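## Task

Take the yellow sponge and the small parcel from beneath the desk and set both on the bookcase's top; the robot must not topple or finish leaning.

## Robot and tools

ROBOT. TidyBot++: a base 0.54 m long, 0.50 m wide, 0.38 m tall on four driven casters, carrying one seven-joint arm whose shoulder sits 0.12 m ahead of the base centre at 0.68 m height, ending in a right hand with index, middle and ring fingers plus a thumb. Upper arm 0.42 m, forearm 0.31 m, wrist to hand point 0.30 m; straight fingers extend 0.12 m past that point. Cameras: base_camera (fixed, 644x364) and wrist_camera (504x504, on a mast on the palm side of the wrist; fingers appear pointing up and the open hand blocks the left, centre and bottom of its view). Arm angles 0, -1.2, 3.142, -2.03, 0, 0.075, 2.463 rad give a roughly level, upright forward view; joint_6_rad then tilts it. The arm begins folded, hand down, reaching up to 0.17 m beyond the base front.

FRAMES. Base frame: metres, origin on the floor below the base centre, x ahead, y to the left, z up. hand_pose, hand_target and "target" use it. The odometry frame is the base frame as it stood when the scene began; base_odometry heading is in rad, left positive, -3.142 to 3.142, and counts wheel turns only, so slip looks like travel. base_tilt is in degrees, positive when leaning forward or right.

move. One action per call, built from "base", "joints", "target" (any combination), optionally "speeds" and "min_time_s"; all parts start together. No action means just a state and image report.
- base: an object with translate_m (forward +), strafe_m (left +), each -2 to 2 m, and rotate_rad (counter-clockwise from above +), -6.3 to 6.3 rad. These are offsets from where the base stands when the command starts, measured on its own axes; not poses.
- joints: absolute targets keyed by name. joint_1_rad (any angle; positive turns the arm clockwise seen from above, opposite to heading), joint_2_rad -2.249 to 2.249 (shoulder, 0 upright, positive leans forward), joint_3_rad any angle, joint_4_rad -2.579 to 2.579 (elbow, 0 straight), joint_5_rad any angle, joint_6_rad -2.099 to 2.099 (wrist), joint_7_rad any angle (hand roll). Any-angle joints go the short way round; turn in steps under half a turn. Hand keys hand_index/middle/ring_mcp, _abd, _pip, _dip and hand_thumb_cmc, _axl, _mcp, _ipl take -1 to 1, a linear scale between each hinge's two stops; -1 curls toward the palm. Straight values: finger mcp +0.75, abd 0.00, pip +0.58, dip +0.70; thumb cmc +0.71, axl +0.68, mcp +0.23, ipl +0.17. hand_current_limit (-1 to 1, maps 0 to 550 mA, starts +0.4) and hand_speed (-0.96 to 1, starts -0.6) are settings. Omitted hand keys keep their goal; resending a hinge's read position slackens a grip.
- target: one list of 7 numbers [x, y, z, qw, qx, qy, qz], an absolute hand-point pose in the base frame, metres then quaternion. With it, "joints" may hold hand keys only. Hand-point axes: +z toward fingertips, +x across the palm away from the thumb, +y out of the palm face.
- speeds: caps for this action: translate_m and strafe_m 0.05 to 0.5 m/s (give a combined drive's speed under just one key), rotate_rad 0.1 to 1.57 rad/s.
- min_time_s: 0.1 to 8 s, the shortest duration of each arm motion.
- cameras: list of "base_camera", "wrist_camera" or "all"; [] for none. blocking: true (default) waits until everything rests; false returns within about 0.5 s while motion continues.
Actions end after 15 s at most; base moves time out at 14 s.

wait: seconds 0 to 10, optional cameras; returns early once running moves settle. stop: brakes all your running motions. zoom_image: camera plus region [x0, y0, x1, y1] in pixels, origin top-left, at most 504 by 504. finished_scene: scene = the number of the scene you are ending; irreversible.

RESULTS. "pictures" orders the images. "move" reads done or the worst status. base_status, joint_status, hand_status: done, moving, off_target (rested short, may still push), not_followed, contact_stop, time_out, torque_fault, limit_stop_at_motor_heat. "joint command not followed" / "pose unreachable" mean a safety check held the arm back (self-collision gives a "cause:"). hand_target is where the hand would be with joints on target. motor_effort: percent of max torque, bracket = peak last action. hand_state: one word per finger motor (moving, goal, blocked, overload); *_current_ma lines, positive pushing toward -1; hand_goal_* lines. on_its_own: uncommanded behaviour. "earlier move" appears in wait(0) after a non-blocking move. ARM HIT, MOTOR HOT, OVER-TEMPERATURE FAULT flag trouble.

ORDER. If a move or wait is refused, or an uncommanded stop hits it, the reply's remaining move, wait and finished_scene calls are skipped; an invalid call (unknown key) does not skip them.

PRACTICE. After "done" the hand is usually within 4 cm and 10 degrees; correct by adding (wanted minus hand_pose) to the last target. To hold still, resend hand_target, not hand_pose. Loads make the arm sag. A downward hand reaches about 0.95 m high only near the base. Low forward poses close to the base can drive the arm into it; nothing stops the arm hitting the base or furniture.

AVOID. Dropping or flinging objects, slamming, hard pushes on furniture. Driving or turning while the arm is snagged above about 0.6 m, sideways swings with the arm stretched, or reaching far from the folded pose over nearby furniture can tip the robot; retreat to right it. Torque limits: 104.5 N m joints 1-4, 51.3 N m joints 5-7 (fault freezes the arm 10 s). Finger motors at 495 mA or more for 5 s shut off for 10 s; avoid hand_current_limit +1. Motors at 75 °C cause a heat stop; avoid long stretched holds.

Each tool is called after "Request:" as name([rows], argument=value, ...), one row to a line, values as JSON.

## Session

Request:
move(joints={"joint_1_rad":0,"joint_2_rad":-1.2,"joint_3_rad":3.142,"joint_4_rad":-2.03,"joint_5_rad":0,"joint_6_rad":0.0,"joint_7_rad":2.463,"hand_index_mcp":0.753,"hand_index_pip":-0.226,"hand_index_dip":0.551,"hand_middle_mcp":0.753,"hand_middle_pip":-0.226,"hand_middle_dip":0.551,"hand_ring_mcp":0.753,"hand_ring_pip":-0.226,"hand_ring_dip":0.551,"hand_thumb_cmc":-0.571,"hand_thumb_axl":0.678}, min_time_s=2.5, cameras=["all"])

Scene clock: 2.80 s.
Motor temperatures (°C): [32 23 26 28 36 38 41]
move: done
base_odometry: x=+0.000 y=+0.000 heading=+0.000
base_tilt: forward=+0.2 right=+0.0
base_status: not commanded
joint_positions: joint_1_rad=+0.013 joint_2_rad=-1.182 joint_3_rad=+3.114 joint_4_rad=-2.065 joint_5_rad=-0.048 joint_6_rad=-0.041 joint_7_rad=+2.549 hand_index_mcp=+0.760 hand_index_abd=+0.000 hand_index_pip=-0.223 hand_index_dip=+0.555 hand_middle_mcp=+0.760 hand_middle_abd=+0.000 hand_middle_pip=-0.224 hand_middle_dip=+0.554 hand_ring_mcp=+0.760 hand_ring_abd=+0.000 hand_ring_pip=-0.224 hand_ring_dip=+0.555 hand_thumb_cmc=-0.564 hand_thumb_axl=+0.677 hand_thumb_mcp=+0.227 hand_thumb_ipl=+0.168 hand_current_limit=+0.400 hand_speed=-0.600
joint_status: all done
hand_state: goal,goal,goal,goal,goal,goal,goal,goal,goal,goal,goal,goal,goal,goal,goal,goal
index_mcp_current_ma: 3
index_abd_current_ma: 0
index_pip_current_ma: 1
index_dip_current_ma: 1
middle_mcp_current_ma: 3
middle_abd_current_ma: 0
middle_pip_current_ma: 1
middle_dip_current_ma: 1
ring_mcp_current_ma: 4
ring_abd_current_ma: 0
ring_pip_current_ma: 1
ring_dip_current_ma: 1
thumb_cmc_current_ma: 3
thumb_axl_current_ma: 0
thumb_mcp_current_ma: 0
thumb_ipl_current_ma: 0
hand_goal_index_mcp: 0.754
hand_goal_index_abd: 0.000
hand_goal_index_pip: -0.226
hand_goal_index_dip: 0.552
hand_goal_middle_mcp: 0.754
hand_goal_middle_abd: 0.000
hand_goal_middle_pip: -0.226
hand_goal_middle_dip: 0.552
hand_goal_ring_mcp: 0.754
hand_goal_ring_abd: 0.000
hand_goal_ring_pip: -0.226
hand_goal_ring_dip: 0.552
hand_goal_thumb_cmc: -0.570
hand_goal_thumb_axl: 0.678
hand_goal_thumb_mcp: 0.226
hand_goal_thumb_ipl: 0.168
motor_effort: joint_1_rad=-1(2) joint_2_rad=+13(16) joint_3_rad=+1(2) joint_4_rad=+14(19) joint_5_rad=+1(1) joint_6_rad=+7(10) joint_7_rad=+1(2)
hand_pose: x=+0.1803 y=-0.0522 z=+1.2672 quat_wxyz=(-0.407, -0.393, -0.211, -0.797) (m; base frame)
hand_target: x=+0.1462 y=-0.0699 z=+1.2882 quat_wxyz=(-0.395, -0.364, -0.174, -0.826) (m; base frame)
hand_status: not commanded
pictures: base_camera, wrist_camera
camera_calibration:
wrist_camera: T_world_to_cam=[[-0.0662437, -0.997744, 0.0108605, -0.027024], [-0.167452, 0.000386312, -0.98588, 1.22687], [0.983652, -0.0671269, -0.1671, 0.157073], [0, 0, 0, 1]] pos_world=[0.0491454, -0.0168931, 1.23609]

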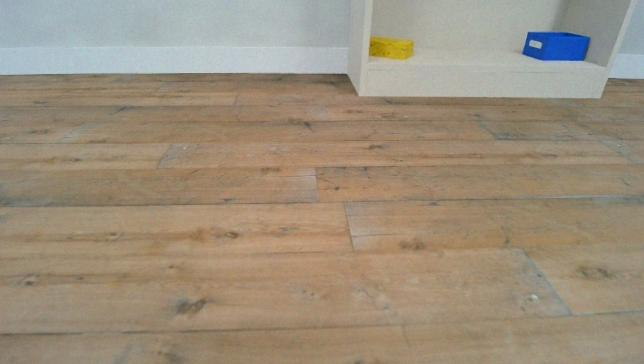

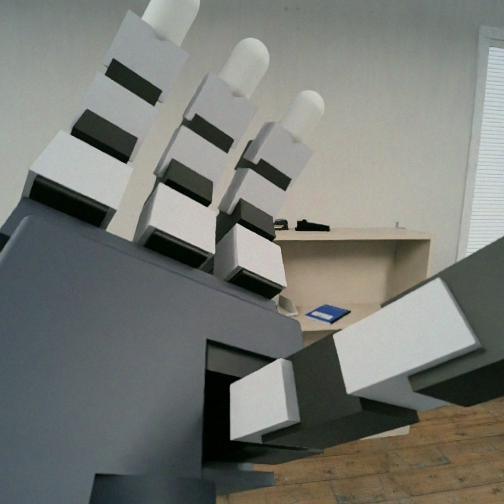

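Request:
zoom_image(camera="wrist_camera", region=[250, 180, 460, 340])

Request:
move(base={"rotate_rad":1.2}, cameras=["all"])

Scaled by 2.400 from the camera's 504x504 image, which has a finer 720x720 frame.

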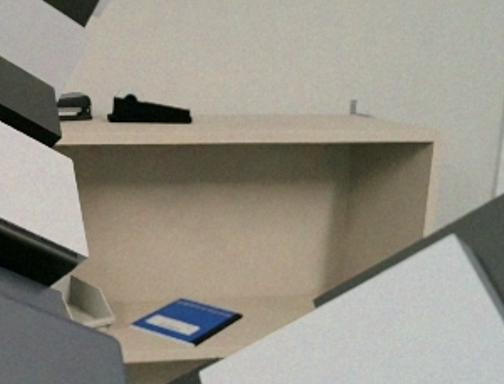

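Scene clock: 6.20 s.
move: done
base_odometry: x=+0.000 y=+0.000 heading=+1.198
base_tilt: forward=+0.2 right=+0.0
base_status: done
joint_positions: joint_1_rad=+0.007 joint_2_rad=-1.182 joint_3_rad=+3.118 joint_4_rad=-2.065 joint_5_rad=-0.048 joint_6_rad=-0.039 joint_7_rad=+2.546 hand_index_mcp=+0.760 hand_index_abd=+0.000 hand_index_pip=-0.223 hand_index_dip=+0.555 hand_middle_mcp=+0.760 hand_middle_abd=+0.000 hand_middle_pip=-0.224 hand_middle_dip=+0.554 hand_ring_mcp=+0.760 hand_ring_abd=+0.000 hand_ring_pip=-0.224 hand_ring_dip=+0.555 hand_thumb_cmc=-0.564 hand_thumb_axl=+0.677 hand_thumb_mcp=+0.227 hand_thumb_ipl=+0.168 hand_current_limit=+0.400 hand_speed=-0.600
joint_status: not commanded
hand_state: goal,goal,goal,goal,goal,goal,goal,goal,goal,goal,goal,goal,goal,goal,goal,goal
index_mcp_current_ma: 3
index_abd_current_ma: 0
index_pip_current_ma: 1
index_dip_current_ma: 1
middle_mcp_current_ma: 3
middle_abd_current_ma: 0
middle_pip_current_ma: 1
middle_dip_current_ma: 1
ring_mcp_current_ma: 4
ring_abd_current_ma: 0
ring_pip_current_ma: 1
ring_dip_current_ma: 1
thumb_cmc_current_ma: 3
thumb_axl_current_ma: 0
thumb_mcp_current_ma: 0
thumb_ipl_current_ma: 0
hand_goal_index_mcp: 0.754
hand_goal_index_abd: 0.000
hand_goal_index_pip: -0.226
hand_goal_index_dip: 0.552
hand_goal_middle_mcp: 0.754
hand_goal_middle_abd: 0.000
hand_goal_middle_pip: -0.226
hand_goal_middle_dip: 0.552
hand_goal_ring_mcp: 0.754
hand_goal_ring_abd: 0.000
hand_goal_ring_pip: -0.226
hand_goal_ring_dip: 0.552
hand_goal_thumb_cmc: -0.570
hand_goal_thumb_axl: 0.678
hand_goal_thumb_mcp: 0.226
hand_goal_thumb_ipl: 0.168
motor_effort: joint_1_rad=-1(2) joint_2_rad=+14(15) joint_3_rad=+1(1) joint_4_rad=+15(15) joint_5_rad=+1(1) joint_6_rad=+7(8) joint_7_rad=+1(1)
hand_pose: x=+0.1802 y=-0.0542 z=+1.2673 quat_wxyz=(-0.404, -0.393, -0.209, -0.799) (m; base frame)
hand_target: x=+0.1462 y=-0.0699 z=+1.2882 quat_wxyz=(-0.395, -0.364, -0.174, -0.826) (m; base frame)
hand_status: not commanded
pictures: base_camera, wrist_camera
camera_calibration:
wrist_camera: T_world_to_cam=[[-0.0604969, -0.998157, 0.00485331, -0.0225046], [-0.165502, 0.00523567, -0.986196, 1.2273], [0.984352, -0.060465, -0.165513, 0.155334], [0, 0, 0, 1]] pos_world=[0.0488549, -0.0194966, 1.23617]

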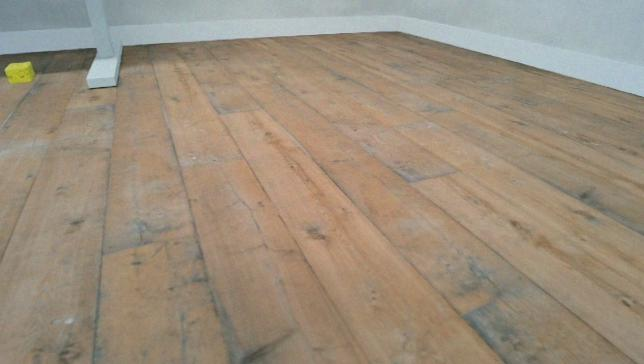

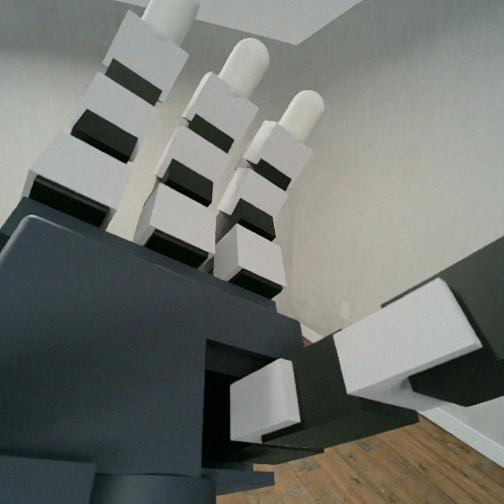

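Request:
move(base={"rotate_rad":0.65}, cameras=["all"])

Request:
zoom_image(camera="base_camera", region=[100, 0, 600, 160])

Scene clock: 8.47 s.
move: done
base_odometry: x=+0.000 y=+0.000 heading=+1.846
base_tilt: forward=+0.2 right=-0.1
base_status: done
joint_positions: joint_1_rad=+0.006 joint_2_rad=-1.182 joint_3_rad=+3.118 joint_4_rad=-2.065 joint_5_rad=-0.048 joint_6_rad=-0.039 joint_7_rad=+2.546 hand_index_mcp=+0.760 hand_index_abd=+0.000 hand_index_pip=-0.223 hand_index_dip=+0.555 hand_middle_mcp=+0.760 hand_middle_abd=+0.000 hand_middle_pip=-0.224 hand_middle_dip=+0.554 hand_ring_mcp=+0.760 hand_ring_abd=+0.000 hand_ring_pip=-0.224 hand_ring_dip=+0.555 hand_thumb_cmc=-0.564 hand_thumb_axl=+0.677 hand_thumb_mcp=+0.227 hand_thumb_ipl=+0.168 hand_current_limit=+0.400 hand_speed=-0.600
joint_status: not commanded
hand_state: goal,goal,goal,goal,goal,goal,goal,goal,goal,goal,goal,goal,goal,goal,goal,goal
index_mcp_current_ma: 3
index_abd_current_ma: 0
index_pip_current_ma: 1
index_dip_current_ma: 1
middle_mcp_current_ma: 3
middle_abd_current_ma: 0
middle_pip_current_ma: 1
middle_dip_current_ma: 1
ring_mcp_current_ma: 4
ring_abd_current_ma: 0
ring_pip_current_ma: 1
ring_dip_current_ma: 1
thumb_cmc_current_ma: 3
thumb_axl_current_ma: 0
thumb_mcp_current_ma: 0
thumb_ipl_current_ma: 0
hand_goal_index_mcp: 0.754
hand_goal_index_abd: 0.000
hand_goal_index_pip: -0.226
hand_goal_index_dip: 0.552
hand_goal_middle_mcp: 0.754
hand_goal_middle_abd: 0.000
hand_goal_middle_pip: -0.226
hand_goal_middle_dip: 0.552
hand_goal_ring_mcp: 0.754
hand_goal_ring_abd: 0.000
hand_goal_ring_pip: -0.226
hand_goal_ring_dip: 0.552
hand_goal_thumb_cmc: -0.570
hand_goal_thumb_axl: 0.678
hand_goal_thumb_mcp: 0.226
hand_goal_thumb_ipl: 0.168
motor_effort: joint_1_rad=-1(2) joint_2_rad=+14(14) joint_3_rad=+0(1) joint_4_rad=+15(15) joint_5_rad=+1(1) joint_6_rad=+7(7) joint_7_rad=+1(1)
hand_pose: x=+0.1802 y=-0.0542 z=+1.2673 quat_wxyz=(-0.403, -0.393, -0.209, -0.799) (m; base frame)
hand_target: x=+0.1462 y=-0.0699 z=+1.2882 quat_wxyz=(-0.395, -0.364, -0.174, -0.826) (m; base frame)
hand_status: not commanded
pictures: base_camera, wrist_camera
camera_calibration:
wrist_camera: T_world_to_cam=[[-0.0590018, -0.998247, 0.00469138, -0.0225815], [-0.165498, 0.00514707, -0.986197, 1.2273], [0.984444, -0.0589638, -0.165511, 0.155343], [0, 0, 0, 1]] pos_world=[0.0488567, -0.0196993, 1.23617]

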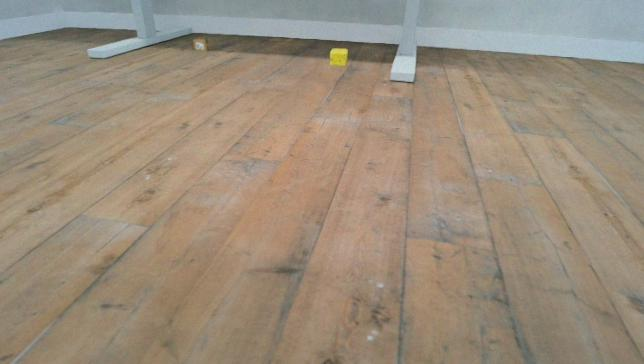

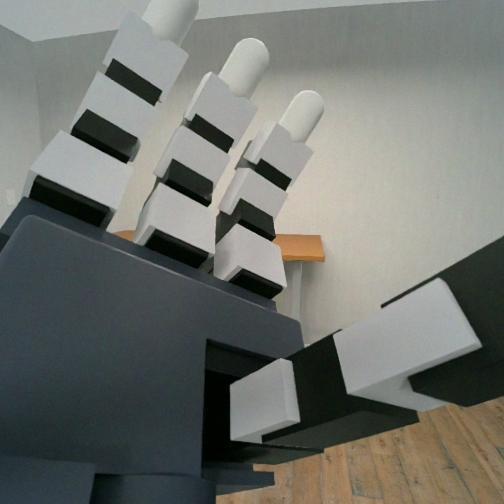

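Scaled by 1.008.

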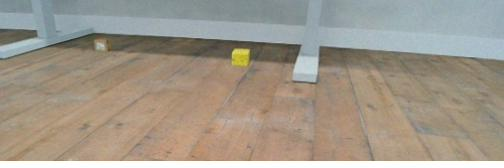

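Request:
move(base={"translate_m":0.627,"strafe_m":0.466,"rotate_rad":-0.237}, joints={"joint_1_rad":0,"joint_2_rad":1.73,"joint_3_rad":3.142,"joint_4_rad":-1.45,"joint_5_rad":0,"joint_6_rad":1.26,"joint_7_rad":-0.06}, min_time_s=3, cameras=["all"])

Request:
zoom_image(camera="base_camera", region=[140, 50, 260, 130])

Request:
zoom_image(camera="base_camera", region=[360, 50, 480, 130])

Scene clock: 17.03 s.
move: done
base_odometry: x=-0.619 y=+0.477 heading=+1.608
base_tilt: forward=+0.2 right=-0.1
base_status: done
joint_positions: joint_1_rad=+0.001 joint_2_rad=+1.698 joint_3_rad=+3.124 joint_4_rad=-1.481 joint_5_rad=-0.048 joint_6_rad=+1.217 joint_7_rad=+0.025 hand_index_mcp=+0.748 hand_index_abd=+0.000 hand_index_pip=-0.224 hand_index_dip=+0.555 hand_middle_mcp=+0.748 hand_middle_abd=+0.000 hand_middle_pip=-0.224 hand_middle_dip=+0.554 hand_ring_mcp=+0.747 hand_ring_abd=+0.000 hand_ring_pip=-0.224 hand_ring_dip=+0.555 hand_thumb_cmc=-0.568 hand_thumb_axl=+0.677 hand_thumb_mcp=+0.226 hand_thumb_ipl=+0.168 hand_current_limit=+0.400 hand_speed=-0.600
joint_status: all done
hand_state: goal,goal,goal,goal,goal,goal,goal,goal,goal,goal,goal,goal,goal,goal,goal,goal
index_mcp_current_ma: -3
index_abd_current_ma: 0
index_pip_current_ma: 0
index_dip_current_ma: 1
middle_mcp_current_ma: -3
middle_abd_current_ma: 0
middle_pip_current_ma: 0
middle_dip_current_ma: 1
ring_mcp_current_ma: -4
ring_abd_current_ma: 0
ring_pip_current_ma: 0
ring_dip_current_ma: 1
thumb_cmc_current_ma: 1
thumb_axl_current_ma: 0
thumb_mcp_current_ma: 0
thumb_ipl_current_ma: 0
hand_goal_index_mcp: 0.754
hand_goal_index_abd: 0.000
hand_goal_index_pip: -0.226
hand_goal_index_dip: 0.552
hand_goal_middle_mcp: 0.754
hand_goal_middle_abd: 0.000
hand_goal_middle_pip: -0.226
hand_goal_middle_dip: 0.552
hand_goal_ring_mcp: 0.754
hand_goal_ring_abd: 0.000
hand_goal_ring_pip: -0.226
hand_goal_ring_dip: 0.552
hand_goal_thumb_cmc: -0.570
hand_goal_thumb_axl: 0.678
hand_goal_thumb_mcp: 0.226
hand_goal_thumb_ipl: 0.168
motor_effort: joint_1_rad=-1(3) joint_2_rad=-34(41) joint_3_rad=-1(3) joint_4_rad=+4(18) joint_5_rad=+1(2) joint_6_rad=+8(10) joint_7_rad=+1(2)
hand_pose: x=+0.7715 y=+0.0178 z=+0.1208 quat_wxyz=(+0.383, -0.577, +0.598, -0.403) (m; base frame)
hand_target: x=+0.7771 y=+0.0289 z=+0.1194 quat_wxyz=(+0.417, -0.562, +0.596, -0.393) (m; base frame)
hand_status: not commanded
pictures: base_camera, wrist_camera
camera_calibration:
wrist_camera: T_world_to_cam=[[-0.260846, 0.79155, -0.552638, 0.280756], [-0.438995, 0.412585, 0.798158, 0.182266], [0.859792, 0.450802, 0.239865, -0.574096], [0, 0, 0, 1]] pos_world=[0.646852, -0.0386285, 0.147385]

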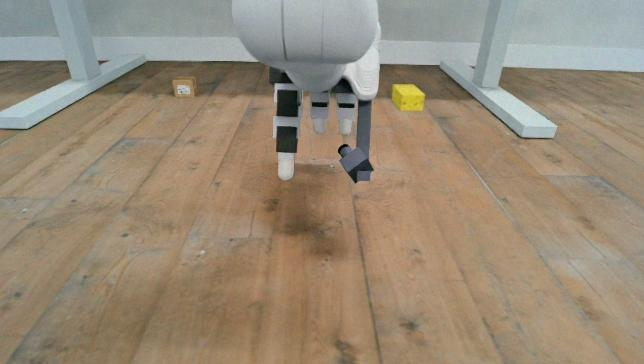

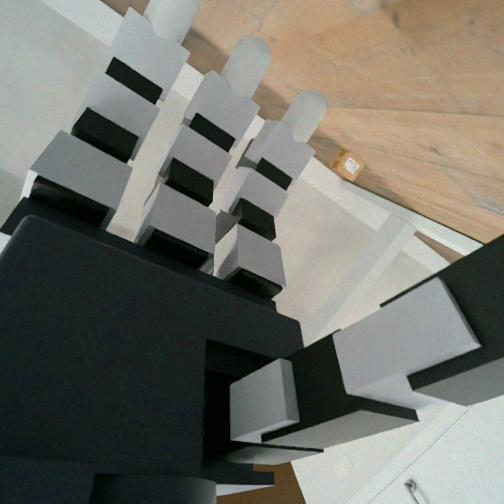

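Scaled by 4.200.

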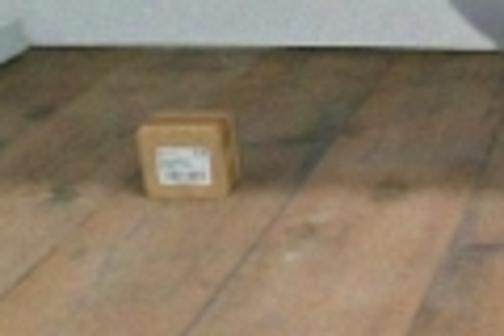

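Scaled by 4.200.

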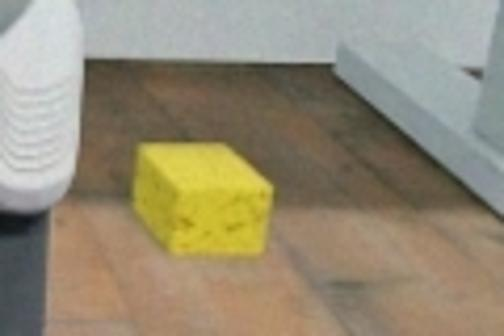

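Request:
move(base={"translate_m":0.485,"strafe_m":-0.378,"rotate_rad":0.12}, speeds={"translate_m":0.3}, cameras=["all"])

Request:
zoom_image(camera="base_camera", region=[240, 130, 360, 230])

Scene clock: 24.93 s.
move: done
base_odometry: x=-0.259 y=+0.976 heading=+1.729
base_tilt: forward=+0.2 right=+0.0
base_status: done
joint_positions: joint_1_rad=+0.003 joint_2_rad=+1.700 joint_3_rad=+3.125 joint_4_rad=-1.475 joint_5_rad=-0.047 joint_6_rad=+1.221 joint_7_rad=+0.022 hand_index_mcp=+0.748 hand_index_abd=+0.000 hand_index_pip=-0.224 hand_index_dip=+0.555 hand_middle_mcp=+0.747 hand_middle_abd=+0.000 hand_middle_pip=-0.224 hand_middle_dip=+0.554 hand_ring_mcp=+0.747 hand_ring_abd=+0.000 hand_ring_pip=-0.224 hand_ring_dip=+0.555 hand_thumb_cmc=-0.569 hand_thumb_axl=+0.677 hand_thumb_mcp=+0.226 hand_thumb_ipl=+0.168 hand_current_limit=+0.400 hand_speed=-0.600
joint_status: not commanded
hand_state: goal,goal,goal,goal,goal,goal,goal,goal,goal,goal,goal,goal,goal,goal,goal,goal
index_mcp_current_ma: -3
index_abd_current_ma: 0
index_pip_current_ma: 0
index_dip_current_ma: 1
middle_mcp_current_ma: -4
middle_abd_current_ma: 0
middle_pip_current_ma: 0
middle_dip_current_ma: 1
ring_mcp_current_ma: -4
ring_abd_current_ma: 0
ring_pip_current_ma: 0
ring_dip_current_ma: 1
thumb_cmc_current_ma: 0
thumb_axl_current_ma: 0
thumb_mcp_current_ma: 0
thumb_ipl_current_ma: 0
hand_goal_index_mcp: 0.754
hand_goal_index_abd: 0.000
hand_goal_index_pip: -0.226
hand_goal_index_dip: 0.552
hand_goal_middle_mcp: 0.754
hand_goal_middle_abd: 0.000
hand_goal_middle_pip: -0.226
hand_goal_middle_dip: 0.552
hand_goal_ring_mcp: 0.754
hand_goal_ring_abd: 0.000
hand_goal_ring_pip: -0.226
hand_goal_ring_dip: 0.552
hand_goal_thumb_cmc: -0.570
hand_goal_thumb_axl: 0.678
hand_goal_thumb_mcp: 0.226
hand_goal_thumb_ipl: 0.168
motor_effort: joint_1_rad=-1(5) joint_2_rad=-34(36) joint_3_rad=-1(2) joint_4_rad=+4(5) joint_5_rad=+1(2) joint_6_rad=+8(9) joint_7_rad=+1(1)
hand_pose: x=+0.7740 y=+0.0161 z=+0.1217 quat_wxyz=(+0.385, -0.575, +0.598, -0.406) (m; base frame)
hand_target: x=+0.7771 y=+0.0289 z=+0.1194 quat_wxyz=(+0.417, -0.562, +0.596, -0.393) (m; base frame)
hand_status: not commanded
pictures: base_camera, wrist_camera
camera_calibration:
wrist_camera: T_world_to_cam=[[-0.25495, 0.792351, -0.554239, 0.278889], [-0.444263, 0.413117, 0.794962, 0.187854], [0.858855, 0.448903, 0.246688, -0.575759], [0, 0, 0, 1]] pos_world=[0.649052, -0.0401235, 0.147266]

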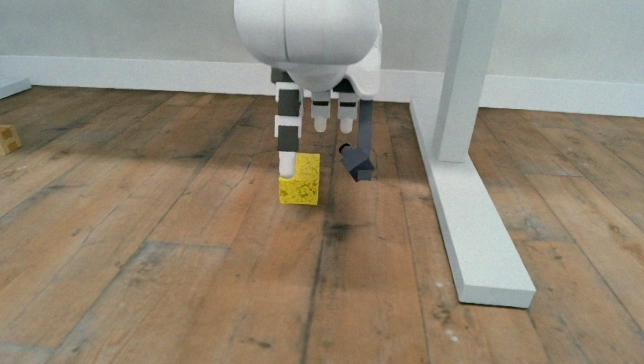

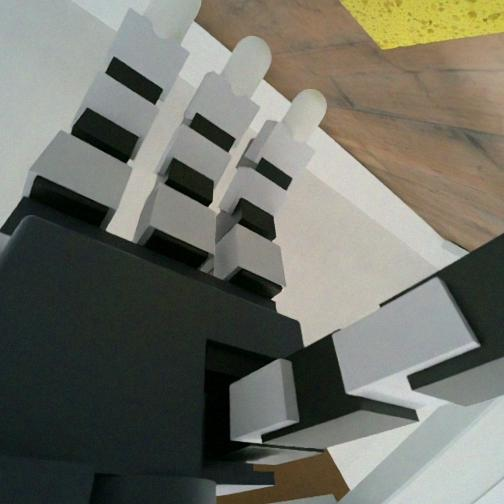

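Scaled by 4.200.

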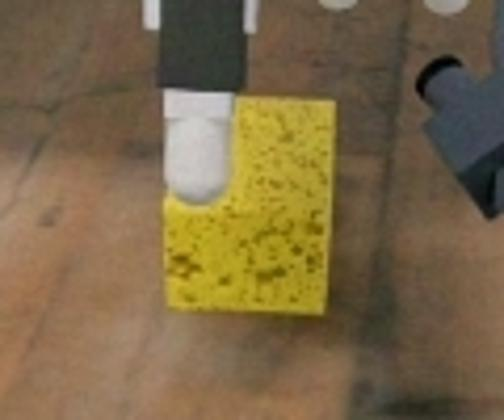

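Request:
move(base={"translate_m":0.016}, joints={"joint_2_rad":1.956,"joint_4_rad":-1.167,"joint_6_rad":1.25}, min_time_s=2.5, cameras=["all"])

Scene clock: 35.03 s.
move: done
base_odometry: x=-0.262 y=+0.992 heading=+1.729
base_tilt: forward=+0.2 right=+0.0
base_status: done
joint_positions: joint_1_rad=+0.002 joint_2_rad=+1.917 joint_3_rad=+3.125 joint_4_rad=-1.199 joint_5_rad=-0.047 joint_6_rad=+1.221 joint_7_rad=+0.022 hand_index_mcp=+0.748 hand_index_abd=+0.000 hand_index_pip=-0.224 hand_index_dip=+0.555 hand_middle_mcp=+0.747 hand_middle_abd=+0.000 hand_middle_pip=-0.224 hand_middle_dip=+0.554 hand_ring_mcp=+0.747 hand_ring_abd=+0.000 hand_ring_pip=-0.225 hand_ring_dip=+0.555 hand_thumb_cmc=-0.569 hand_thumb_axl=+0.677 hand_thumb_mcp=+0.226 hand_thumb_ipl=+0.168 hand_current_limit=+0.400 hand_speed=-0.600
joint_status: all done
hand_state: goal,goal,goal,goal,goal,goal,goal,goal,goal,goal,goal,goal,goal,goal,goal,goal
index_mcp_current_ma: -3
index_abd_current_ma: 0
index_pip_current_ma: 0
index_dip_current_ma: 1
middle_mcp_current_ma: -4
middle_abd_current_ma: 0
middle_pip_current_ma: 0
middle_dip_current_ma: 1
ring_mcp_current_ma: -4
ring_abd_current_ma: 0
ring_pip_current_ma: 0
ring_dip_current_ma: 1
thumb_cmc_current_ma: 0
thumb_axl_current_ma: 0
thumb_mcp_current_ma: 0
thumb_ipl_current_ma: 0
hand_goal_index_mcp: 0.754
hand_goal_index_abd: 0.000
hand_goal_index_pip: -0.226
hand_goal_index_dip: 0.552
hand_goal_middle_mcp: 0.754
hand_goal_middle_abd: 0.000
hand_goal_middle_pip: -0.226
hand_goal_middle_dip: 0.552
hand_goal_ring_mcp: 0.754
hand_goal_ring_abd: 0.000
hand_goal_ring_pip: -0.226
hand_goal_ring_dip: 0.552
hand_goal_thumb_cmc: -0.570
hand_goal_thumb_axl: 0.678
hand_goal_thumb_mcp: 0.226
hand_goal_thumb_ipl: 0.168
motor_effort: joint_1_rad=-1(4) joint_2_rad=-33(35) joint_3_rad=-1(2) joint_4_rad=+5(6) joint_5_rad=+1(1) joint_6_rad=+8(9) joint_7_rad=+1(1)
hand_pose: x=+0.7819 y=+0.0150 z=+0.0478 quat_wxyz=(+0.401, -0.562, +0.587, -0.423) (m; base frame)
hand_target: x=+0.7777 y=+0.0290 z=+0.0400 quat_wxyz=(+0.431, -0.552, +0.586, -0.406) (m; base frame)
hand_status: not commanded
pictures: base_camera, wrist_camera
camera_calibration:
wrist_camera: T_world_to_cam=[[-0.219014, 0.792549, -0.569121, 0.213417], [-0.488795, 0.415695, 0.766992, 0.286717], [0.84446, 0.446165, 0.296351, -0.554986], [0, 0, 0, 1]] pos_world=[0.65555, -0.0407146, 0.0660209]

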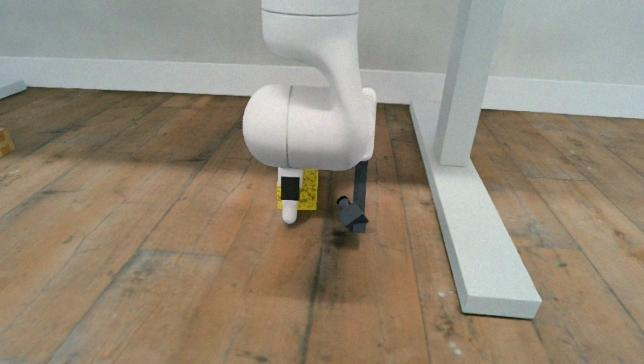

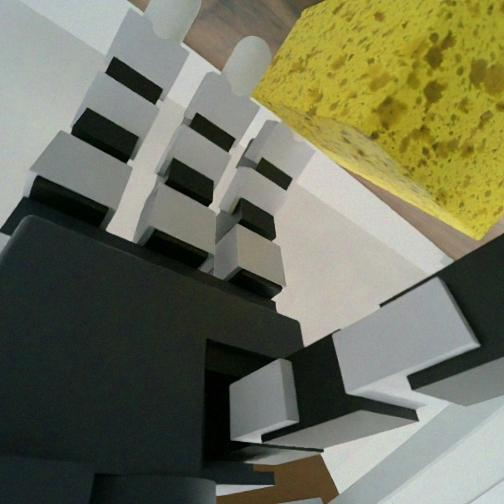

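Request:
move(joints={"hand_index_mcp":0.35,"hand_middle_mcp":0.35,"hand_ring_mcp":0.55,"hand_thumb_mcp":-0.15})

Request:
move(joints={"joint_2_rad":1.62,"joint_4_rad":-1.55,"joint_6_rad":1.3}, min_time_s=2.5, cameras=["all"])

Scene clock: 37.33 s.
move: off_target
base_odometry: x=-0.262 y=+0.992 heading=+1.729
base_tilt: forward=+0.2 right=+0.0
base_status: not commanded
joint_positions: joint_1_rad=+0.002 joint_2_rad=+1.918 joint_3_rad=+3.125 joint_4_rad=-1.194 joint_5_rad=-0.047 joint_6_rad=+1.227 joint_7_rad=+0.021 hand_index_mcp=+0.463 hand_index_abd=-0.001 hand_index_pip=-0.180 hand_index_dip=+0.575 hand_middle_mcp=+0.458 hand_middle_abd=-0.001 hand_middle_pip=-0.188 hand_middle_dip=+0.571 hand_ring_mcp=+0.544 hand_ring_abd=+0.000 hand_ring_pip=-0.225 hand_ring_dip=+0.555 hand_thumb_cmc=-0.564 hand_thumb_axl=+0.677 hand_thumb_mcp=+0.037 hand_thumb_ipl=+0.190 hand_current_limit=+0.400 hand_speed=-0.600
joint_status: hand_index_mcp off_target (ended at +0.463, target +0.350); hand_middle_mcp off_target (ended at +0.458, target +0.350); hand_thumb_mcp off_target (ended at +0.037, target -0.150); the others done
hand_state: blocked,goal,blocked,blocked,blocked,goal,blocked,goal,goal,goal,goal,goal,goal,goal,blocked,blocked
index_mcp_current_ma: 323
index_abd_current_ma: 0
index_pip_current_ma: 70
index_dip_current_ma: 25
middle_mcp_current_ma: 300
middle_abd_current_ma: 0
middle_pip_current_ma: 53
middle_dip_current_ma: 17
ring_mcp_current_ma: -3
ring_abd_current_ma: 0
ring_pip_current_ma: 0
ring_dip_current_ma: 1
thumb_cmc_current_ma: 3
thumb_axl_current_ma: 0
thumb_mcp_current_ma: 385
thumb_ipl_current_ma: 36
hand_goal_index_mcp: 0.350
hand_goal_index_abd: 0.000
hand_goal_index_pip: -0.226
hand_goal_index_dip: 0.552
hand_goal_middle_mcp: 0.350
hand_goal_middle_abd: 0.000
hand_goal_middle_pip: -0.226
hand_goal_middle_dip: 0.552
hand_goal_ring_mcp: 0.550
hand_goal_ring_abd: 0.000
hand_goal_ring_pip: -0.226
hand_goal_ring_dip: 0.552
hand_goal_thumb_cmc: -0.570
hand_goal_thumb_axl: 0.678
hand_goal_thumb_mcp: -0.150
hand_goal_thumb_ipl: 0.168
motor_effort: joint_1_rad=-1(1) joint_2_rad=-32(33) joint_3_rad=-1(1) joint_4_rad=+5(5) joint_5_rad=+1(1) joint_6_rad=+7(8) joint_7_rad=+1(1)
hand_pose: x=+0.7852 y=+0.0150 z=+0.0506 quat_wxyz=(+0.404, -0.559, +0.585, -0.426) (m; base frame)
hand_target: x=+0.7777 y=+0.0290 z=+0.0400 quat_wxyz=(+0.431, -0.552, +0.586, -0.406) (m; base frame)
hand_status: not commanded
pictures: none

Scene clock: 40.17 s.
move: done
base_odometry: x=-0.262 y=+0.992 heading=+1.729
base_tilt: forward=+0.2 right=+0.0
base_status: not commanded
joint_positions: joint_1_rad=+0.002 joint_2_rad=+1.689 joint_3_rad=+3.125 joint_4_rad=-1.527 joint_5_rad=-0.047 joint_6_rad=+1.257 joint_7_rad=+0.021 hand_index_mcp=+0.460 hand_index_abd=-0.001 hand_index_pip=-0.178 hand_index_dip=+0.578 hand_middle_mcp=+0.455 hand_middle_abd=-0.001 hand_middle_pip=-0.186 hand_middle_dip=+0.573 hand_ring_mcp=+0.544 hand_ring_abd=+0.000 hand_ring_pip=-0.225 hand_ring_dip=+0.555 hand_thumb_cmc=-0.563 hand_thumb_axl=+0.677 hand_thumb_mcp=+0.037 hand_thumb_ipl=+0.190 hand_current_limit=+0.400 hand_speed=-0.600
joint_status: all done
hand_state: blocked,goal,blocked,blocked,blocked,goal,blocked,blocked,goal,goal,goal,goal,goal,goal,blocked,blocked
index_mcp_current_ma: 312
index_abd_current_ma: 0
index_pip_current_ma: 76
index_dip_current_ma: 29
middle_mcp_current_ma: 289
middle_abd_current_ma: 0
middle_pip_current_ma: 58
middle_dip_current_ma: 20
ring_mcp_current_ma: -3
ring_abd_current_ma: 0
ring_pip_current_ma: 0
ring_dip_current_ma: 1
thumb_cmc_current_ma: 3
thumb_axl_current_ma: 0
thumb_mcp_current_ma: 385
thumb_ipl_current_ma: 36
hand_goal_index_mcp: 0.350
hand_goal_index_abd: 0.000
hand_goal_index_pip: -0.226
hand_goal_index_dip: 0.552
hand_goal_middle_mcp: 0.350
hand_goal_middle_abd: 0.000
hand_goal_middle_pip: -0.226
hand_goal_middle_dip: 0.552
hand_goal_ring_mcp: 0.550
hand_goal_ring_abd: 0.000
hand_goal_ring_pip: -0.226
hand_goal_ring_dip: 0.552
hand_goal_thumb_cmc: -0.570
hand_goal_thumb_axl: 0.678
hand_goal_thumb_mcp: -0.150
hand_goal_thumb_ipl: 0.168
motor_effort: joint_1_rad=-1(1) joint_2_rad=-34(34) joint_3_rad=-1(2) joint_4_rad=+4(5) joint_5_rad=+1(1) joint_6_rad=+8(9) joint_7_rad=+1(2)
hand_pose: x=+0.7610 y=+0.0166 z=+0.1259 quat_wxyz=(+0.384, -0.576, +0.598, -0.404) (m; base frame)
hand_target: x=+0.7938 y=+0.0289 z=+0.1782 quat_wxyz=(+0.432, -0.552, +0.586, -0.407) (m; base frame)
hand_status: not commanded
pictures: base_camera, wrist_camera
camera_calibration:
wrist_camera: T_world_to_cam=[[-0.25772, 0.792047, -0.553392, 0.279515], [-0.441087, 0.413134, 0.79672, 0.175927], [0.859665, 0.449424, 0.242888, -0.565938], [0, 0, 0, 1]] pos_world=[0.636153, -0.0397247, 0.151976]

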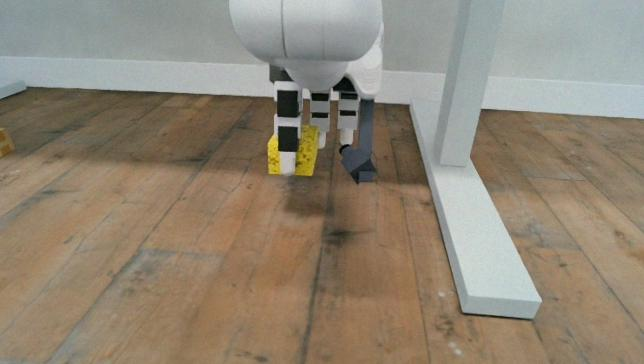

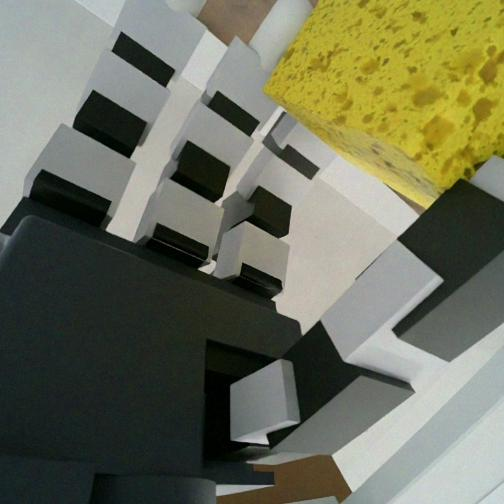

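Request:
move(base={"translate_m":-0.6}, speeds={"translate_m":0.4})

Request:
move(base={"translate_m":-1.273,"strafe_m":-0.428,"rotate_rad":-1.685}, speeds={"translate_m":0.45,"rotate_rad":0.8}, joints={"joint_2_rad":0.02,"joint_4_rad":-2.055,"joint_6_rad":0.155}, min_time_s=3, cameras=["all"])

Scene clock: 47.97 s.
move: done
base_odometry: x=-0.167 y=+0.399 heading=+1.728
base_tilt: forward=+0.2 right=+0.0
base_status: done
joint_positions: joint_1_rad=+0.001 joint_2_rad=+1.683 joint_3_rad=+3.125 joint_4_rad=-1.532 joint_5_rad=-0.047 joint_6_rad=+1.260 joint_7_rad=+0.021 hand_index_mcp=+0.460 hand_index_abd=-0.002 hand_index_pip=-0.177 hand_index_dip=+0.578 hand_middle_mcp=+0.454 hand_middle_abd=-0.001 hand_middle_pip=-0.185 hand_middle_dip=+0.573 hand_ring_mcp=+0.544 hand_ring_abd=+0.000 hand_ring_pip=-0.225 hand_ring_dip=+0.555 hand_thumb_cmc=-0.563 hand_thumb_axl=+0.677 hand_thumb_mcp=+0.037 hand_thumb_ipl=+0.190 hand_current_limit=+0.400 hand_speed=-0.600
joint_status: not commanded
hand_state: blocked,goal,blocked,blocked,blocked,goal,blocked,blocked,goal,goal,goal,goal,goal,goal,blocked,blocked
index_mcp_current_ma: 308
index_abd_current_ma: 0
index_pip_current_ma: 77
index_dip_current_ma: 30
middle_mcp_current_ma: 286
middle_abd_current_ma: 0
middle_pip_current_ma: 59
middle_dip_current_ma: 21
ring_mcp_current_ma: -3
ring_abd_current_ma: 0
ring_pip_current_ma: 0
ring_dip_current_ma: 1
thumb_cmc_current_ma: 4
thumb_axl_current_ma: 0
thumb_mcp_current_ma: 385
thumb_ipl_current_ma: 36
hand_goal_index_mcp: 0.350
hand_goal_index_abd: 0.000
hand_goal_index_pip: -0.226
hand_goal_index_dip: 0.552
hand_goal_middle_mcp: 0.350
hand_goal_middle_abd: 0.000
hand_goal_middle_pip: -0.226
hand_goal_middle_dip: 0.552
hand_goal_ring_mcp: 0.550
hand_goal_ring_abd: 0.000
hand_goal_ring_pip: -0.226
hand_goal_ring_dip: 0.552
hand_goal_thumb_cmc: -0.570
hand_goal_thumb_axl: 0.678
hand_goal_thumb_mcp: -0.150
hand_goal_thumb_ipl: 0.168
motor_effort: joint_1_rad=+0(5) joint_2_rad=-34(35) joint_3_rad=-1(3) joint_4_rad=+2(5) joint_5_rad=+1(2) joint_6_rad=+8(9) joint_7_rad=+1(1)
hand_pose: x=+0.7624 y=+0.0169 z=+0.1294 quat_wxyz=(+0.385, -0.575, +0.597, -0.405) (m; base frame)
hand_target: x=+0.7938 y=+0.0289 z=+0.1782 quat_wxyz=(+0.432, -0.552, +0.586, -0.407) (m; base frame)
hand_status: not commanded
pictures: none

Scene clock: 52.10 s.
move: done
base_odometry: x=+0.456 y=-0.791 heading=+0.042
base_tilt: forward=+0.2 right=+0.0
base_status: done
joint_positions: joint_1_rad=+0.004 joint_2_rad=+0.064 joint_3_rad=+3.132 joint_4_rad=-2.023 joint_5_rad=-0.047 joint_6_rad=+0.209 joint_7_rad=+0.021 hand_index_mcp=+0.460 hand_index_abd=-0.002 hand_index_pip=-0.177 hand_index_dip=+0.578 hand_middle_mcp=+0.454 hand_middle_abd=-0.002 hand_middle_pip=-0.185 hand_middle_dip=+0.573 hand_ring_mcp=+0.544 hand_ring_abd=+0.000 hand_ring_pip=-0.225 hand_ring_dip=+0.555 hand_thumb_cmc=-0.563 hand_thumb_axl=+0.677 hand_thumb_mcp=+0.037 hand_thumb_ipl=+0.190 hand_current_limit=+0.400 hand_speed=-0.600
joint_status: all done
hand_state: blocked,goal,blocked,blocked,blocked,goal,blocked,blocked,goal,goal,goal,goal,goal,goal,blocked,blocked
index_mcp_current_ma: 308
index_abd_current_ma: 0
index_pip_current_ma: 78
index_dip_current_ma: 30
middle_mcp_current_ma: 286
middle_abd_current_ma: 0
middle_pip_current_ma: 59
middle_dip_current_ma: 21
ring_mcp_current_ma: -3
ring_abd_current_ma: 0
ring_pip_current_ma: 0
ring_dip_current_ma: 1
thumb_cmc_current_ma: 4
thumb_axl_current_ma: 0
thumb_mcp_current_ma: 385
thumb_ipl_current_ma: 36
hand_goal_index_mcp: 0.350
hand_goal_index_abd: 0.000
hand_goal_index_pip: -0.226
hand_goal_index_dip: 0.552
hand_goal_middle_mcp: 0.350
hand_goal_middle_abd: 0.000
hand_goal_middle_pip: -0.226
hand_goal_middle_dip: 0.552
hand_goal_ring_mcp: 0.550
hand_goal_ring_abd: 0.000
hand_goal_ring_pip: -0.226
hand_goal_ring_dip: 0.552
hand_goal_thumb_cmc: -0.570
hand_goal_thumb_axl: 0.678
hand_goal_thumb_mcp: -0.150
hand_goal_thumb_ipl: 0.168
motor_effort: joint_1_rad=-1(5) joint_2_rad=-18(37) joint_3_rad=+0(3) joint_4_rad=+17(17) joint_5_rad=+1(1) joint_6_rad=+8(9) joint_7_rad=+0(1)
hand_pose: x=+0.6812 y=+0.0263 z=+0.7748 quat_wxyz=(+0.421, -0.563, +0.578, -0.414) (m; base frame)
hand_target: x=+0.6574 y=+0.0289 z=+0.7690 quat_wxyz=(+0.417, -0.562, +0.596, -0.393) (m; base frame)
hand_status: not commanded
pictures: base_camera, wrist_camera
camera_calibration:
wrist_camera: T_world_to_cam=[[-0.237014, 0.798898, -0.552799, 0.595575], [-0.517196, 0.377917, 0.767911, -0.305243], [0.822395, 0.467911, 0.323615, -0.697022], [0, 0, 0, 1]] pos_world=[0.556516, -0.0343029, 0.789199]

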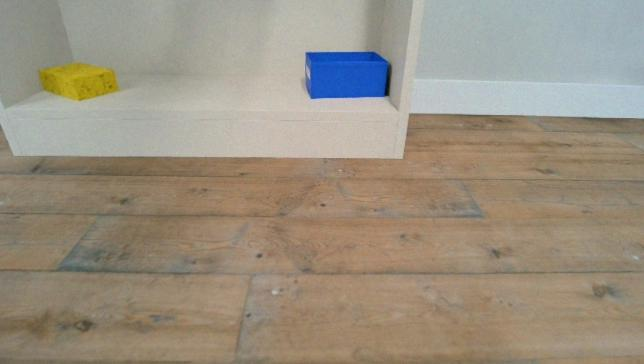

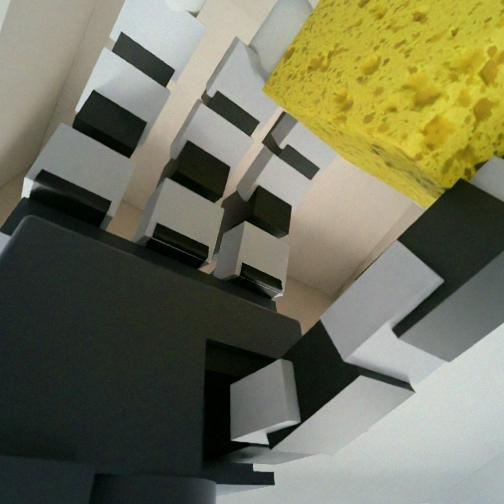

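Request:
move(base={"strafe_m":-0.025}, joints={"joint_2_rad":-0.04,"joint_4_rad":-0.6,"joint_6_rad":-1.30}, min_time_s=2.5, cameras=["all"])

Request:
zoom_image(camera="wrist_camera", region=[100, 0, 350, 300])

Scene clock: 57.00 s.
move: done
base_odometry: x=+0.457 y=-0.816 heading=+0.043
base_tilt: forward=+0.2 right=+0.0
base_status: done
joint_positions: joint_1_rad=+0.004 joint_2_rad=-0.003 joint_3_rad=+3.133 joint_4_rad=-0.641 joint_5_rad=-0.047 joint_6_rad=-1.245 joint_7_rad=+0.021 hand_index_mcp=+0.460 hand_index_abd=-0.002 hand_index_pip=-0.177 hand_index_dip=+0.578 hand_middle_mcp=+0.454 hand_middle_abd=-0.002 hand_middle_pip=-0.185 hand_middle_dip=+0.573 hand_ring_mcp=+0.544 hand_ring_abd=+0.000 hand_ring_pip=-0.225 hand_ring_dip=+0.555 hand_thumb_cmc=-0.563 hand_thumb_axl=+0.677 hand_thumb_mcp=+0.037 hand_thumb_ipl=+0.190 hand_current_limit=+0.400 hand_speed=-0.600
joint_status: all done
hand_state: blocked,goal,blocked,blocked,blocked,goal,blocked,blocked,goal,goal,goal,goal,goal,goal,blocked,blocked
index_mcp_current_ma: 308
index_abd_current_ma: 0
index_pip_current_ma: 78
index_dip_current_ma: 30
middle_mcp_current_ma: 285
middle_abd_current_ma: 0
middle_pip_current_ma: 59
middle_dip_current_ma: 21
ring_mcp_current_ma: -3
ring_abd_current_ma: 0
ring_pip_current_ma: 0
ring_dip_current_ma: 1
thumb_cmc_current_ma: 4
thumb_axl_current_ma: 0
thumb_mcp_current_ma: 385
thumb_ipl_current_ma: 36
hand_goal_index_mcp: 0.350
hand_goal_index_abd: 0.000
hand_goal_index_pip: -0.226
hand_goal_index_dip: 0.552
hand_goal_middle_mcp: 0.350
hand_goal_middle_abd: 0.000
hand_goal_middle_pip: -0.226
hand_goal_middle_dip: 0.552
hand_goal_ring_mcp: 0.550
hand_goal_ring_abd: 0.000
hand_goal_ring_pip: -0.226
hand_goal_ring_dip: 0.552
hand_goal_thumb_cmc: -0.570
hand_goal_thumb_axl: 0.678
hand_goal_thumb_mcp: -0.150
hand_goal_thumb_ipl: 0.168
motor_effort: joint_1_rad=-1(3) joint_2_rad=-13(21) joint_3_rad=-1(2) joint_4_rad=+12(20) joint_5_rad=+0(1) joint_6_rad=+8(10) joint_7_rad=+1(1)
hand_pose: x=+0.5643 y=+0.0389 z=+1.1819 quat_wxyz=(+0.429, -0.584, +0.559, -0.404) (m; base frame)
hand_target: x=+0.5343 y=+0.0289 z=+1.2026 quat_wxyz=(+0.435, -0.549, +0.584, -0.410) (m; base frame)
hand_status: not commanded
pictures: base_camera, wrist_camera
camera_calibration:
wrist_camera: T_world_to_cam=[[-0.286187, 0.775692, -0.562494, 0.822966], [-0.536291, 0.35681, 0.764904, -0.667872], [0.794033, 0.520566, 0.313882, -0.713092], [0, 0, 0, 1]] pos_world=[0.443567, -0.0288529, 1.1976]

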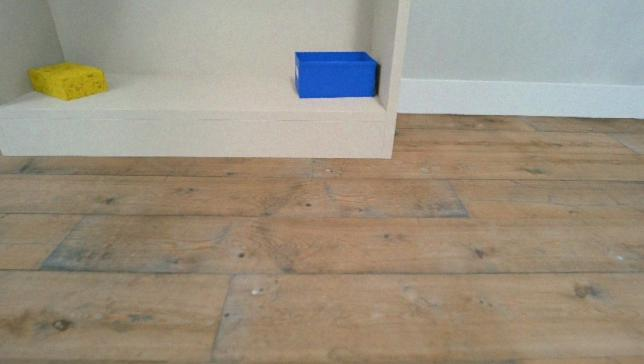

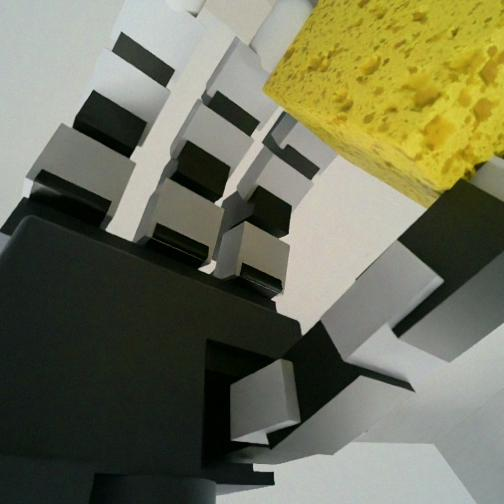

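Scaled by 1.680 from the camera's 504x504 image, which has a finer 720x720 frame.

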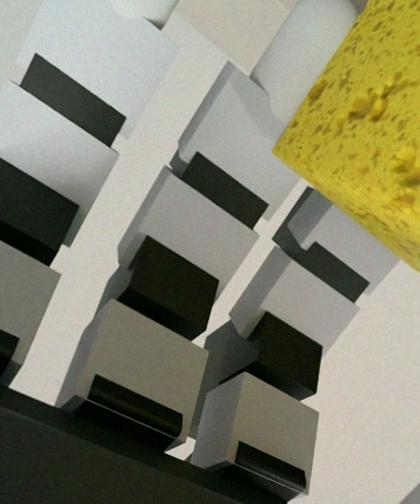

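Request:
move(base={"translate_m":0.479}, speeds={"translate_m":0.25})

Request:
move(joints={"joint_2_rad":-0.165,"joint_4_rad":-0.99,"joint_6_rad":-1.06}, min_time_s=2, cameras=["all"])

Scene clock: 61.37 s.
move: done
base_odometry: x=+0.936 y=-0.795 heading=+0.042
base_tilt: forward=+0.2 right=-0.1
base_status: done
joint_positions: joint_1_rad=+0.004 joint_2_rad=-0.018 joint_3_rad=+3.133 joint_4_rad=-0.638 joint_5_rad=-0.047 joint_6_rad=-1.248 joint_7_rad=+0.021 hand_index_mcp=+0.459 hand_index_abd=-0.002 hand_index_pip=-0.177 hand_index_dip=+0.578 hand_middle_mcp=+0.454 hand_middle_abd=-0.002 hand_middle_pip=-0.185 hand_middle_dip=+0.573 hand_ring_mcp=+0.544 hand_ring_abd=+0.000 hand_ring_pip=-0.225 hand_ring_dip=+0.555 hand_thumb_cmc=-0.563 hand_thumb_axl=+0.677 hand_thumb_mcp=+0.037 hand_thumb_ipl=+0.190 hand_current_limit=+0.400 hand_speed=-0.600
joint_status: not commanded
hand_state: blocked,goal,blocked,blocked,blocked,goal,blocked,blocked,goal,goal,goal,goal,goal,goal,blocked,blocked
index_mcp_current_ma: 307
index_abd_current_ma: 0
index_pip_current_ma: 78
index_dip_current_ma: 30
middle_mcp_current_ma: 284
middle_abd_current_ma: 0
middle_pip_current_ma: 59
middle_dip_current_ma: 21
ring_mcp_current_ma: -3
ring_abd_current_ma: 0
ring_pip_current_ma: 0
ring_dip_current_ma: 1
thumb_cmc_current_ma: 4
thumb_axl_current_ma: 0
thumb_mcp_current_ma: 385
thumb_ipl_current_ma: 36
hand_goal_index_mcp: 0.350
hand_goal_index_abd: 0.000
hand_goal_index_pip: -0.226
hand_goal_index_dip: 0.552
hand_goal_middle_mcp: 0.350
hand_goal_middle_abd: 0.000
hand_goal_middle_pip: -0.226
hand_goal_middle_dip: 0.552
hand_goal_ring_mcp: 0.550
hand_goal_ring_abd: 0.000
hand_goal_ring_pip: -0.226
hand_goal_ring_dip: 0.552
hand_goal_thumb_cmc: -0.570
hand_goal_thumb_axl: 0.678
hand_goal_thumb_mcp: -0.150
hand_goal_thumb_ipl: 0.168
motor_effort: joint_1_rad=-1(1) joint_2_rad=-12(15) joint_3_rad=+0(1) joint_4_rad=+12(14) joint_5_rad=+0(1) joint_6_rad=+9(9) joint_7_rad=+1(1)
hand_pose: x=+0.5560 y=+0.0389 z=+1.1892 quat_wxyz=(+0.433, -0.581, +0.556, -0.408) (m; base frame)
hand_target: x=+0.5343 y=+0.0289 z=+1.2026 quat_wxyz=(+0.435, -0.549, +0.584, -0.410) (m; base frame)
hand_status: not commanded
pictures: none

Scene clock: 63.67 s.
move: done
base_odometry: x=+0.936 y=-0.795 heading=+0.042
base_tilt: forward=+0.2 right=-0.1
base_status: not commanded
joint_positions: joint_1_rad=+0.004 joint_2_rad=-0.122 joint_3_rad=+3.133 joint_4_rad=-0.960 joint_5_rad=-0.047 joint_6_rad=-1.105 joint_7_rad=+0.021 hand_index_mcp=+0.459 hand_index_abd=-0.002 hand_index_pip=-0.177 hand_index_dip=+0.578 hand_middle_mcp=+0.454 hand_middle_abd=-0.002 hand_middle_pip=-0.185 hand_middle_dip=+0.573 hand_ring_mcp=+0.544 hand_ring_abd=+0.000 hand_ring_pip=-0.225 hand_ring_dip=+0.555 hand_thumb_cmc=-0.563 hand_thumb_axl=+0.677 hand_thumb_mcp=+0.037 hand_thumb_ipl=+0.190 hand_current_limit=+0.400 hand_speed=-0.600
joint_status: all done
hand_state: blocked,goal,blocked,blocked,blocked,goal,blocked,blocked,goal,goal,goal,goal,goal,goal,blocked,blocked
index_mcp_current_ma: 307
index_abd_current_ma: 0
index_pip_current_ma: 78
index_dip_current_ma: 30
middle_mcp_current_ma: 284
middle_abd_current_ma: 0
middle_pip_current_ma: 59
middle_dip_current_ma: 21
ring_mcp_current_ma: -3
ring_abd_current_ma: 0
ring_pip_current_ma: 0
ring_dip_current_ma: 1
thumb_cmc_current_ma: 4
thumb_axl_current_ma: 0
thumb_mcp_current_ma: 385
thumb_ipl_current_ma: 36
hand_goal_index_mcp: 0.350
hand_goal_index_abd: 0.000
hand_goal_index_pip: -0.226
hand_goal_index_dip: 0.552
hand_goal_middle_mcp: 0.350
hand_goal_middle_abd: 0.000
hand_goal_middle_pip: -0.226
hand_goal_middle_dip: 0.552
hand_goal_ring_mcp: 0.550
hand_goal_ring_abd: 0.000
hand_goal_ring_pip: -0.226
hand_goal_ring_dip: 0.552
hand_goal_thumb_cmc: -0.570
hand_goal_thumb_axl: 0.678
hand_goal_thumb_mcp: -0.150
hand_goal_thumb_ipl: 0.168
motor_effort: joint_1_rad=-1(1) joint_2_rad=-11(13) joint_3_rad=+0(1) joint_4_rad=+14(15) joint_5_rad=+0(1) joint_6_rad=+8(9) joint_7_rad=+1(1)
hand_pose: x=+0.5501 y=+0.0390 z=+1.1213 quat_wxyz=(+0.412, -0.593, +0.574, -0.386) (m; base frame)
hand_target: x=+0.5417 y=+0.0289 z=+1.1376 quat_wxyz=(+0.428, -0.555, +0.589, -0.403) (m; base frame)
hand_status: not commanded
pictures: base_camera, wrist_camera
camera_calibration:
wrist_camera: T_world_to_cam=[[-0.316027, 0.779041, -0.5415, 0.777531], [-0.487523, 0.356289, 0.797107, -0.692115], [0.81391, 0.515901, 0.267203, -0.641197], [0, 0, 0, 1]] pos_world=[0.430175, -0.0283418, 1.14405]

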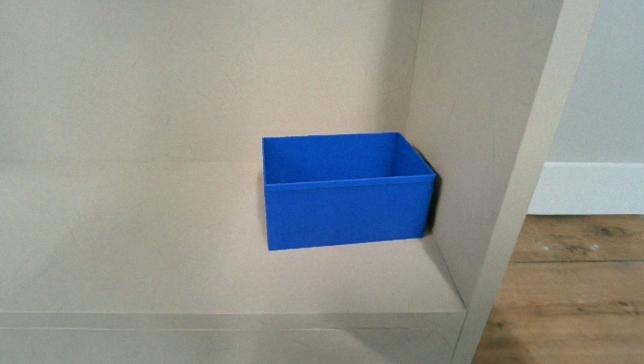

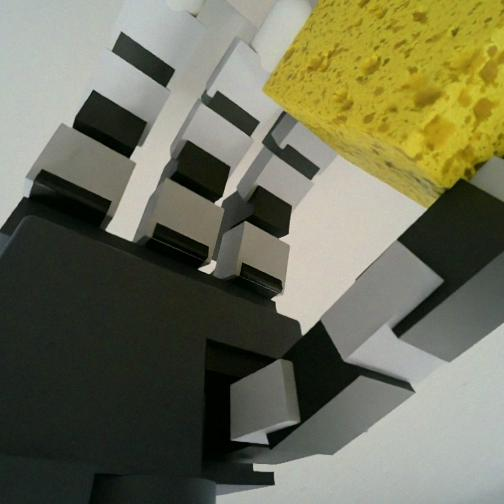

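Request:
move(base={"translate_m":0.02}, joints={"joint_2_rad":-0.188,"joint_4_rad":-1.06,"joint_6_rad":-1.013}, min_time_s=1)

Request:
move(joints={"joint_2_rad":-0.203,"joint_4_rad":-1.103,"joint_6_rad":-0.985}, min_time_s=1)

Scene clock: 65.90 s.
move: done
base_odometry: x=+0.956 y=-0.795 heading=+0.042
base_tilt: forward=+0.2 right=+0.0
base_status: done
joint_positions: joint_1_rad=+0.004 joint_2_rad=-0.147 joint_3_rad=+3.133 joint_4_rad=-1.029 joint_5_rad=-0.047 joint_6_rad=-1.057 joint_7_rad=+0.021 hand_index_mcp=+0.459 hand_index_abd=-0.002 hand_index_pip=-0.177 hand_index_dip=+0.578 hand_middle_mcp=+0.454 hand_middle_abd=-0.002 hand_middle_pip=-0.185 hand_middle_dip=+0.573 hand_ring_mcp=+0.544 hand_ring_abd=+0.000 hand_ring_pip=-0.225 hand_ring_dip=+0.555 hand_thumb_cmc=-0.563 hand_thumb_axl=+0.677 hand_thumb_mcp=+0.037 hand_thumb_ipl=+0.190 hand_current_limit=+0.400 hand_speed=-0.600
joint_status: all done
hand_state: blocked,goal,blocked,blocked,blocked,goal,blocked,blocked,goal,goal,goal,goal,goal,goal,blocked,blocked
index_mcp_current_ma: 307
index_abd_current_ma: 0
index_pip_current_ma: 78
index_dip_current_ma: 30
middle_mcp_current_ma: 284
middle_abd_current_ma: 0
middle_pip_current_ma: 59
middle_dip_current_ma: 21
ring_mcp_current_ma: -3
ring_abd_current_ma: 0
ring_pip_current_ma: 0
ring_dip_current_ma: 1
thumb_cmc_current_ma: 4
thumb_axl_current_ma: 0
thumb_mcp_current_ma: 385
thumb_ipl_current_ma: 36
hand_goal_index_mcp: 0.350
hand_goal_index_abd: 0.000
hand_goal_index_pip: -0.226
hand_goal_index_dip: 0.552
hand_goal_middle_mcp: 0.350
hand_goal_middle_abd: 0.000
hand_goal_middle_pip: -0.226
hand_goal_middle_dip: 0.552
hand_goal_ring_mcp: 0.550
hand_goal_ring_abd: 0.000
hand_goal_ring_pip: -0.226
hand_goal_ring_dip: 0.552
hand_goal_thumb_cmc: -0.570
hand_goal_thumb_axl: 0.678
hand_goal_thumb_mcp: -0.150
hand_goal_thumb_ipl: 0.168
motor_effort: joint_1_rad=+0(2) joint_2_rad=-10(13) joint_3_rad=+0(2) joint_4_rad=+15(16) joint_5_rad=+0(1) joint_6_rad=+8(9) joint_7_rad=+1(1)
hand_pose: x=+0.5492 y=+0.0389 z=+1.1109 quat_wxyz=(+0.413, -0.592, +0.574, -0.387) (m; base frame)
hand_target: x=+0.5420 y=+0.0289 z=+1.1248 quat_wxyz=(+0.428, -0.555, +0.589, -0.403) (m; base frame)
hand_status: not commanded
pictures: none

Scene clock: 67.20 s.
move: done
base_odometry: x=+0.956 y=-0.795 heading=+0.042
base_tilt: forward=+0.2 right=+0.0
base_status: not commanded
joint_positions: joint_1_rad=+0.004 joint_2_rad=-0.166 joint_3_rad=+3.133 joint_4_rad=-1.065 joint_5_rad=-0.047 joint_6_rad=-1.021 joint_7_rad=+0.021 hand_index_mcp=+0.459 hand_index_abd=-0.002 hand_index_pip=-0.177 hand_index_dip=+0.578 hand_middle_mcp=+0.454 hand_middle_abd=-0.002 hand_middle_pip=-0.185 hand_middle_dip=+0.573 hand_ring_mcp=+0.544 hand_ring_abd=+0.000 hand_ring_pip=-0.225 hand_ring_dip=+0.555 hand_thumb_cmc=-0.563 hand_thumb_axl=+0.677 hand_thumb_mcp=+0.037 hand_thumb_ipl=+0.190 hand_current_limit=+0.400 hand_speed=-0.600
joint_status: all done
hand_state: blocked,goal,blocked,blocked,blocked,goal,blocked,blocked,goal,goal,goal,goal,goal,goal,blocked,blocked
index_mcp_current_ma: 307
index_abd_current_ma: 0
index_pip_current_ma: 78
index_dip_current_ma: 30
middle_mcp_current_ma: 284
middle_abd_current_ma: 0
middle_pip_current_ma: 59
middle_dip_current_ma: 21
ring_mcp_current_ma: -3
ring_abd_current_ma: 0
ring_pip_current_ma: 0
ring_dip_current_ma: 1
thumb_cmc_current_ma: 4
thumb_axl_current_ma: 0
thumb_mcp_current_ma: 385
thumb_ipl_current_ma: 36
hand_goal_index_mcp: 0.350
hand_goal_index_abd: 0.000
hand_goal_index_pip: -0.226
hand_goal_index_dip: 0.552
hand_goal_middle_mcp: 0.350
hand_goal_middle_abd: 0.000
hand_goal_middle_pip: -0.226
hand_goal_middle_dip: 0.552
hand_goal_ring_mcp: 0.550
hand_goal_ring_abd: 0.000
hand_goal_ring_pip: -0.226
hand_goal_ring_dip: 0.552
hand_goal_thumb_cmc: -0.570
hand_goal_thumb_axl: 0.678
hand_goal_thumb_mcp: -0.150
hand_goal_thumb_ipl: 0.168
motor_effort: joint_1_rad=+0(1) joint_2_rad=-10(11) joint_3_rad=+0(1) joint_4_rad=+14(16) joint_5_rad=+0(1) joint_6_rad=+7(9) joint_7_rad=+1(1)
hand_pose: x=+0.5485 y=+0.0388 z=+1.1097 quat_wxyz=(+0.418, -0.588, +0.571, -0.393) (m; base frame)
hand_target: x=+0.5413 y=+0.0289 z=+1.1168 quat_wxyz=(+0.428, -0.555, +0.589, -0.403) (m; base frame)
hand_status: not commanded
pictures: none


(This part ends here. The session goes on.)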